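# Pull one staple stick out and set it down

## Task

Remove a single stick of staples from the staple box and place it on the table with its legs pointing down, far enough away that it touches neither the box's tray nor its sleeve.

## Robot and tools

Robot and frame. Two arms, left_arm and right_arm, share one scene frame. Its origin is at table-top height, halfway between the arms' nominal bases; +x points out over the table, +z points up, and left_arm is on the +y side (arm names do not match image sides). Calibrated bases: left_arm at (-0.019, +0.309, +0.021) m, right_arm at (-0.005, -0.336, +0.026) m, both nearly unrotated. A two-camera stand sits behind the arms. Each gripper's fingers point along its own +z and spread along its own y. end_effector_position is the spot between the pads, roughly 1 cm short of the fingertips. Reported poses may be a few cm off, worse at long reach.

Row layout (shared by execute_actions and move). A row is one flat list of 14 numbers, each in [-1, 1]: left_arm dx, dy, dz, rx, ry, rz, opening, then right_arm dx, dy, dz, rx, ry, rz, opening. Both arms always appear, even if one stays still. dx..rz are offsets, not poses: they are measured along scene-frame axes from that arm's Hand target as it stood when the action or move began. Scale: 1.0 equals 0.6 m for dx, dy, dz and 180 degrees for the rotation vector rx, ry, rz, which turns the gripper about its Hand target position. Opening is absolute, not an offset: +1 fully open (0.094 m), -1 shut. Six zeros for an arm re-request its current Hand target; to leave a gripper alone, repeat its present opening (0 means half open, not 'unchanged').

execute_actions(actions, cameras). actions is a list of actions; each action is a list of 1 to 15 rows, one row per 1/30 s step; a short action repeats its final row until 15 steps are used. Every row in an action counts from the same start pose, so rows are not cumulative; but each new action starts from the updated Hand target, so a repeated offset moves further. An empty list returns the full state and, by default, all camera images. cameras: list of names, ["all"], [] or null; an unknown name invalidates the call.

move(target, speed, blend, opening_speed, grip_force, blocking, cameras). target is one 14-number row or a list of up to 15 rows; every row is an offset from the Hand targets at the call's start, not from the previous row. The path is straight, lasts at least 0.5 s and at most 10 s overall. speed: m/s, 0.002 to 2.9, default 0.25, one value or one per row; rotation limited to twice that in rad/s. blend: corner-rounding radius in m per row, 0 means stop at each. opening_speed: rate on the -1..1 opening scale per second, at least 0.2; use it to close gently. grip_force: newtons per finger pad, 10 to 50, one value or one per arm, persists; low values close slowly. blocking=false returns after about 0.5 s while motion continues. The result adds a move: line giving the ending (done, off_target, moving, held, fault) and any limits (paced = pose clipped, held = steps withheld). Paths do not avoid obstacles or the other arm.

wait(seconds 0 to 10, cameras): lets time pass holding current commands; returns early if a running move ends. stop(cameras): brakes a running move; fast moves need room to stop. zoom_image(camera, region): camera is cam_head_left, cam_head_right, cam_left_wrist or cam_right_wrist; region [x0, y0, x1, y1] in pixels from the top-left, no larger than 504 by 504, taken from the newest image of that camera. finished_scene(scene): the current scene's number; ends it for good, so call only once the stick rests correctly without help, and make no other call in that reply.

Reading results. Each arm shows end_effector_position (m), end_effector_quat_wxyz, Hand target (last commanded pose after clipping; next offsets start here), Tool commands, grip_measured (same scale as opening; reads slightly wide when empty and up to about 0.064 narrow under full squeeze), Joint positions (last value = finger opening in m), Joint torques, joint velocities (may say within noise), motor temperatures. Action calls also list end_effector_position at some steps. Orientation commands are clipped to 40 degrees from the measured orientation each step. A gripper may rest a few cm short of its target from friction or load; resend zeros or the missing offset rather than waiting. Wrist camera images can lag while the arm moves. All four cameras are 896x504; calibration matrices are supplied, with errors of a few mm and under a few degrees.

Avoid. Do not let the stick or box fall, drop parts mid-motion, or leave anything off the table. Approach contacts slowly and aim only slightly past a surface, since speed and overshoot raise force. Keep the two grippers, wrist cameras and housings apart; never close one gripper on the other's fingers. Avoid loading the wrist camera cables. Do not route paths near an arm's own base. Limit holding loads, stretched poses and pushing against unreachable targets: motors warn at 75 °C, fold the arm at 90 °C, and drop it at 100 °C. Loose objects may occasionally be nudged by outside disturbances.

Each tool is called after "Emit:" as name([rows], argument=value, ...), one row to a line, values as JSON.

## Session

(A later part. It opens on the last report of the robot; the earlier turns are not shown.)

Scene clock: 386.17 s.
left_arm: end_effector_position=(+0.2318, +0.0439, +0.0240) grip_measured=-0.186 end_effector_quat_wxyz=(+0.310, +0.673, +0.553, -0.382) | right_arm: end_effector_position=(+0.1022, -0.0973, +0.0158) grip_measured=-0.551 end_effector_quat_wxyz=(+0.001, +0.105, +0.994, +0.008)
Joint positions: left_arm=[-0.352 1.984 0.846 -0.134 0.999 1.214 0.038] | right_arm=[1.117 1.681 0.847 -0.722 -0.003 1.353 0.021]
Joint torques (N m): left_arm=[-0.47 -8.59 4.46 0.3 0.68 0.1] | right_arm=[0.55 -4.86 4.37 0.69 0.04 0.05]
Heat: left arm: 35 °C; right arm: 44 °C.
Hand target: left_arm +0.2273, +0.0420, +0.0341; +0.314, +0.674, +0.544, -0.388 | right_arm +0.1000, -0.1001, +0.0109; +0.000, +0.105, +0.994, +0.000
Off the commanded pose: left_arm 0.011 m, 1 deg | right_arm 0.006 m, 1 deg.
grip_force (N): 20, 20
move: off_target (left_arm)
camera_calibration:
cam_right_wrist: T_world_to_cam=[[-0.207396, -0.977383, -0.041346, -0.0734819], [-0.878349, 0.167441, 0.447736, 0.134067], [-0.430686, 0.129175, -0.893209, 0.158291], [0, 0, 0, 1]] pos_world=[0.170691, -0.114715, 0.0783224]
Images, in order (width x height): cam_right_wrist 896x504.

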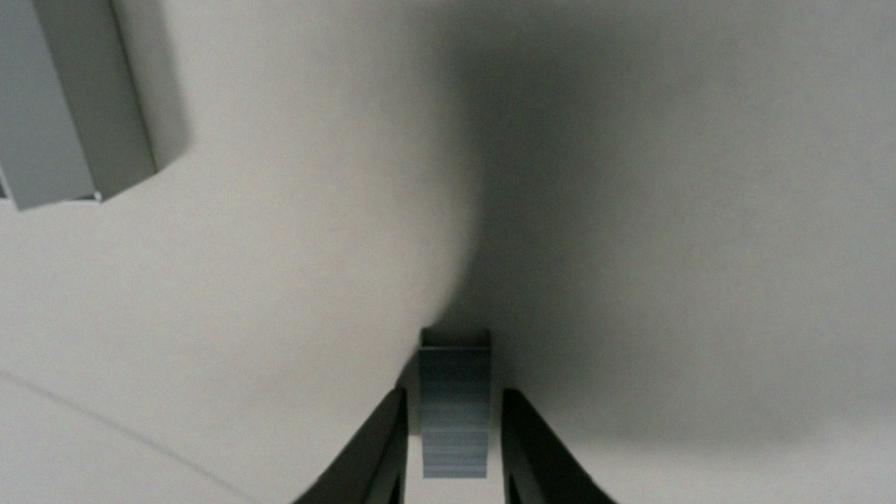

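Emit:
move([
  [0,0,0, 0,0,0, 0.2, 0,0,0.1667, 0,0,0, -0.55],
  [0.01,0.045,0.06, 0,0,0, 0.2, 0,-0.1,0.1667, 0,0,0, -0.55],
], speed=0.1, cameras=["all"])

Scene clock: 393.57 s.
left_arm: end_effector_position=(+0.2298, +0.0715, +0.0527) grip_measured=+0.197 end_effector_quat_wxyz=(+0.297, +0.676, +0.557, -0.380) | right_arm: end_effector_position=(+0.1009, -0.1541, +0.1102) grip_measured=-0.551 end_effector_quat_wxyz=(+0.000, +0.104, +0.995, +0.004)
Joint positions: left_arm=[-0.273 1.883 0.89 -0.433 1 1.374 0.056] | right_arm=[1.011 1.343 0.937 -1.158 -0.003 1.243 0.021]
Joint torques (N m): left_arm=[0.75 -7.94 7.23 -0.06 0.93 0.16] | right_arm=[-0.75 -4.89 5.04 0.44 0.05 -0.07]
Heat: left arm: 35 °C; right arm: 44 °C.
Hand target: left_arm +0.2334, +0.0689, +0.0701; +0.314, +0.674, +0.544, -0.388 | right_arm +0.1000, -0.1601, +0.1110; +0.000, +0.105, +0.994, +0.000
Off the commanded pose: left_arm 0.018 m, 3 deg | right_arm 0.006 m, 0 deg.
grip_force (N): 20, 20
move: off_target (left_arm)
camera_calibration:
cam_left_wrist: T_world_to_cam=[[-0.982045, 0.1883, 0.0114231, 0.215974], [0.150821, 0.820067, -0.552036, -0.0259359], [-0.113316, -0.540402, -0.833742, 0.201627], [0, 0, 0, 1]] pos_world=[0.238856, 0.0895608, 0.15132]
cam_right_wrist: T_world_to_cam=[[-0.204898, -0.978207, -0.0335785, -0.126569], [-0.877695, 0.168444, 0.448639, 0.100172], [-0.433206, 0.121397, -0.893082, 0.248387], [0, 0, 0, 1]] pos_world=[0.16959, -0.170837, 0.172638]

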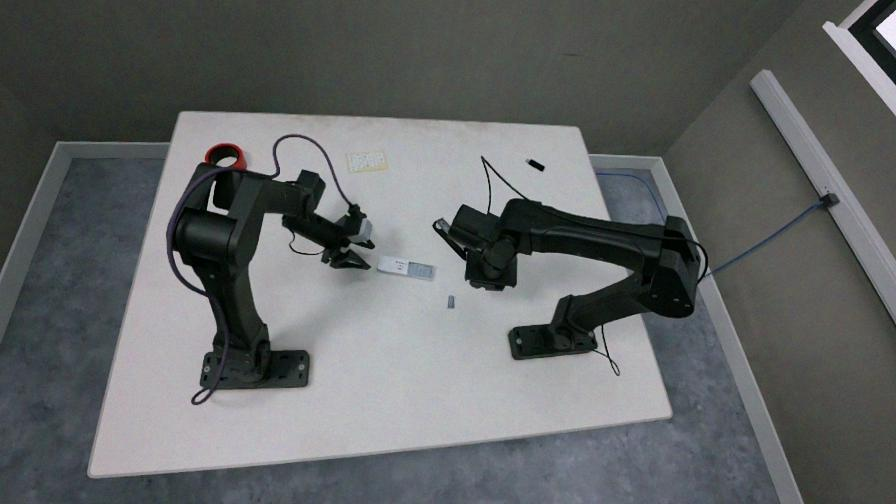

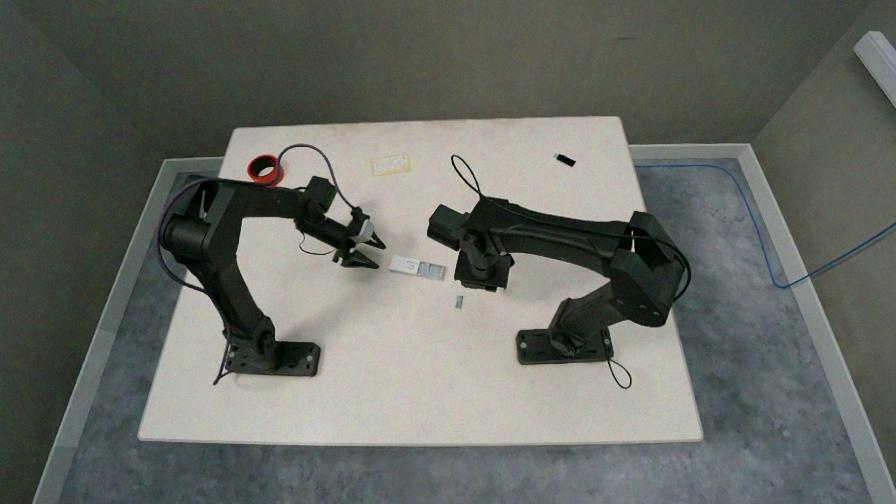

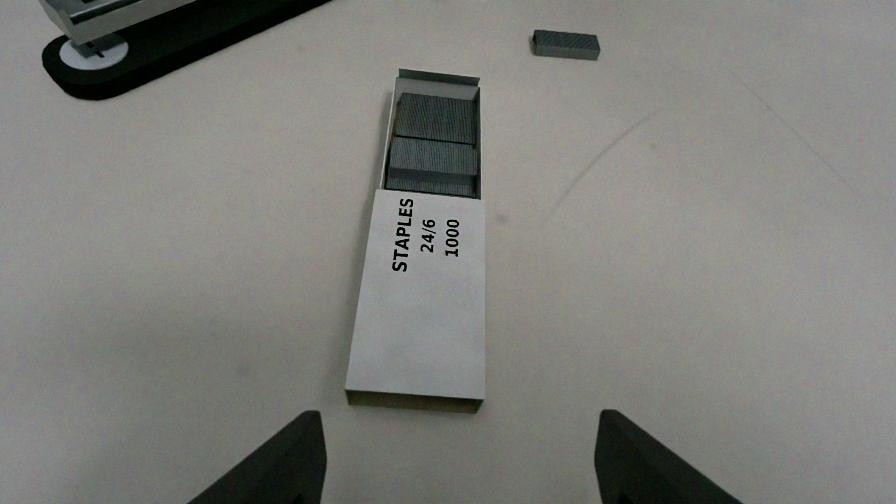

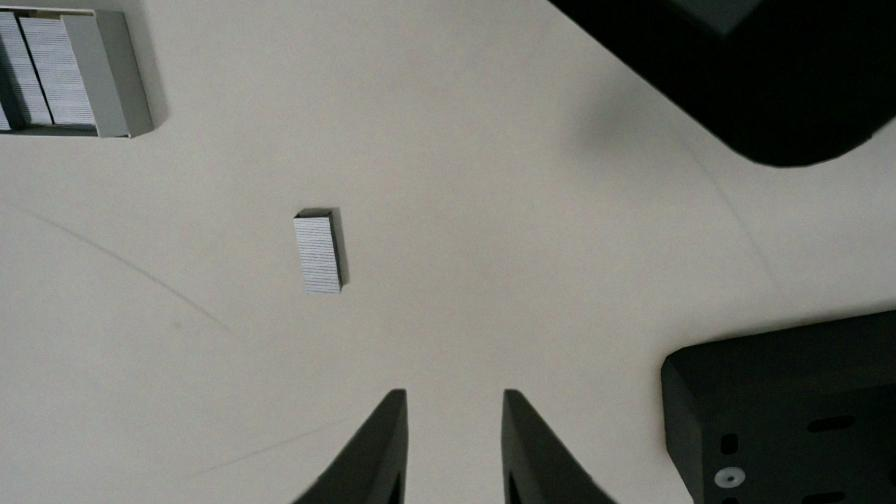

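Emit:
finished_scene(scene=1)

The scene is finished: the task was done.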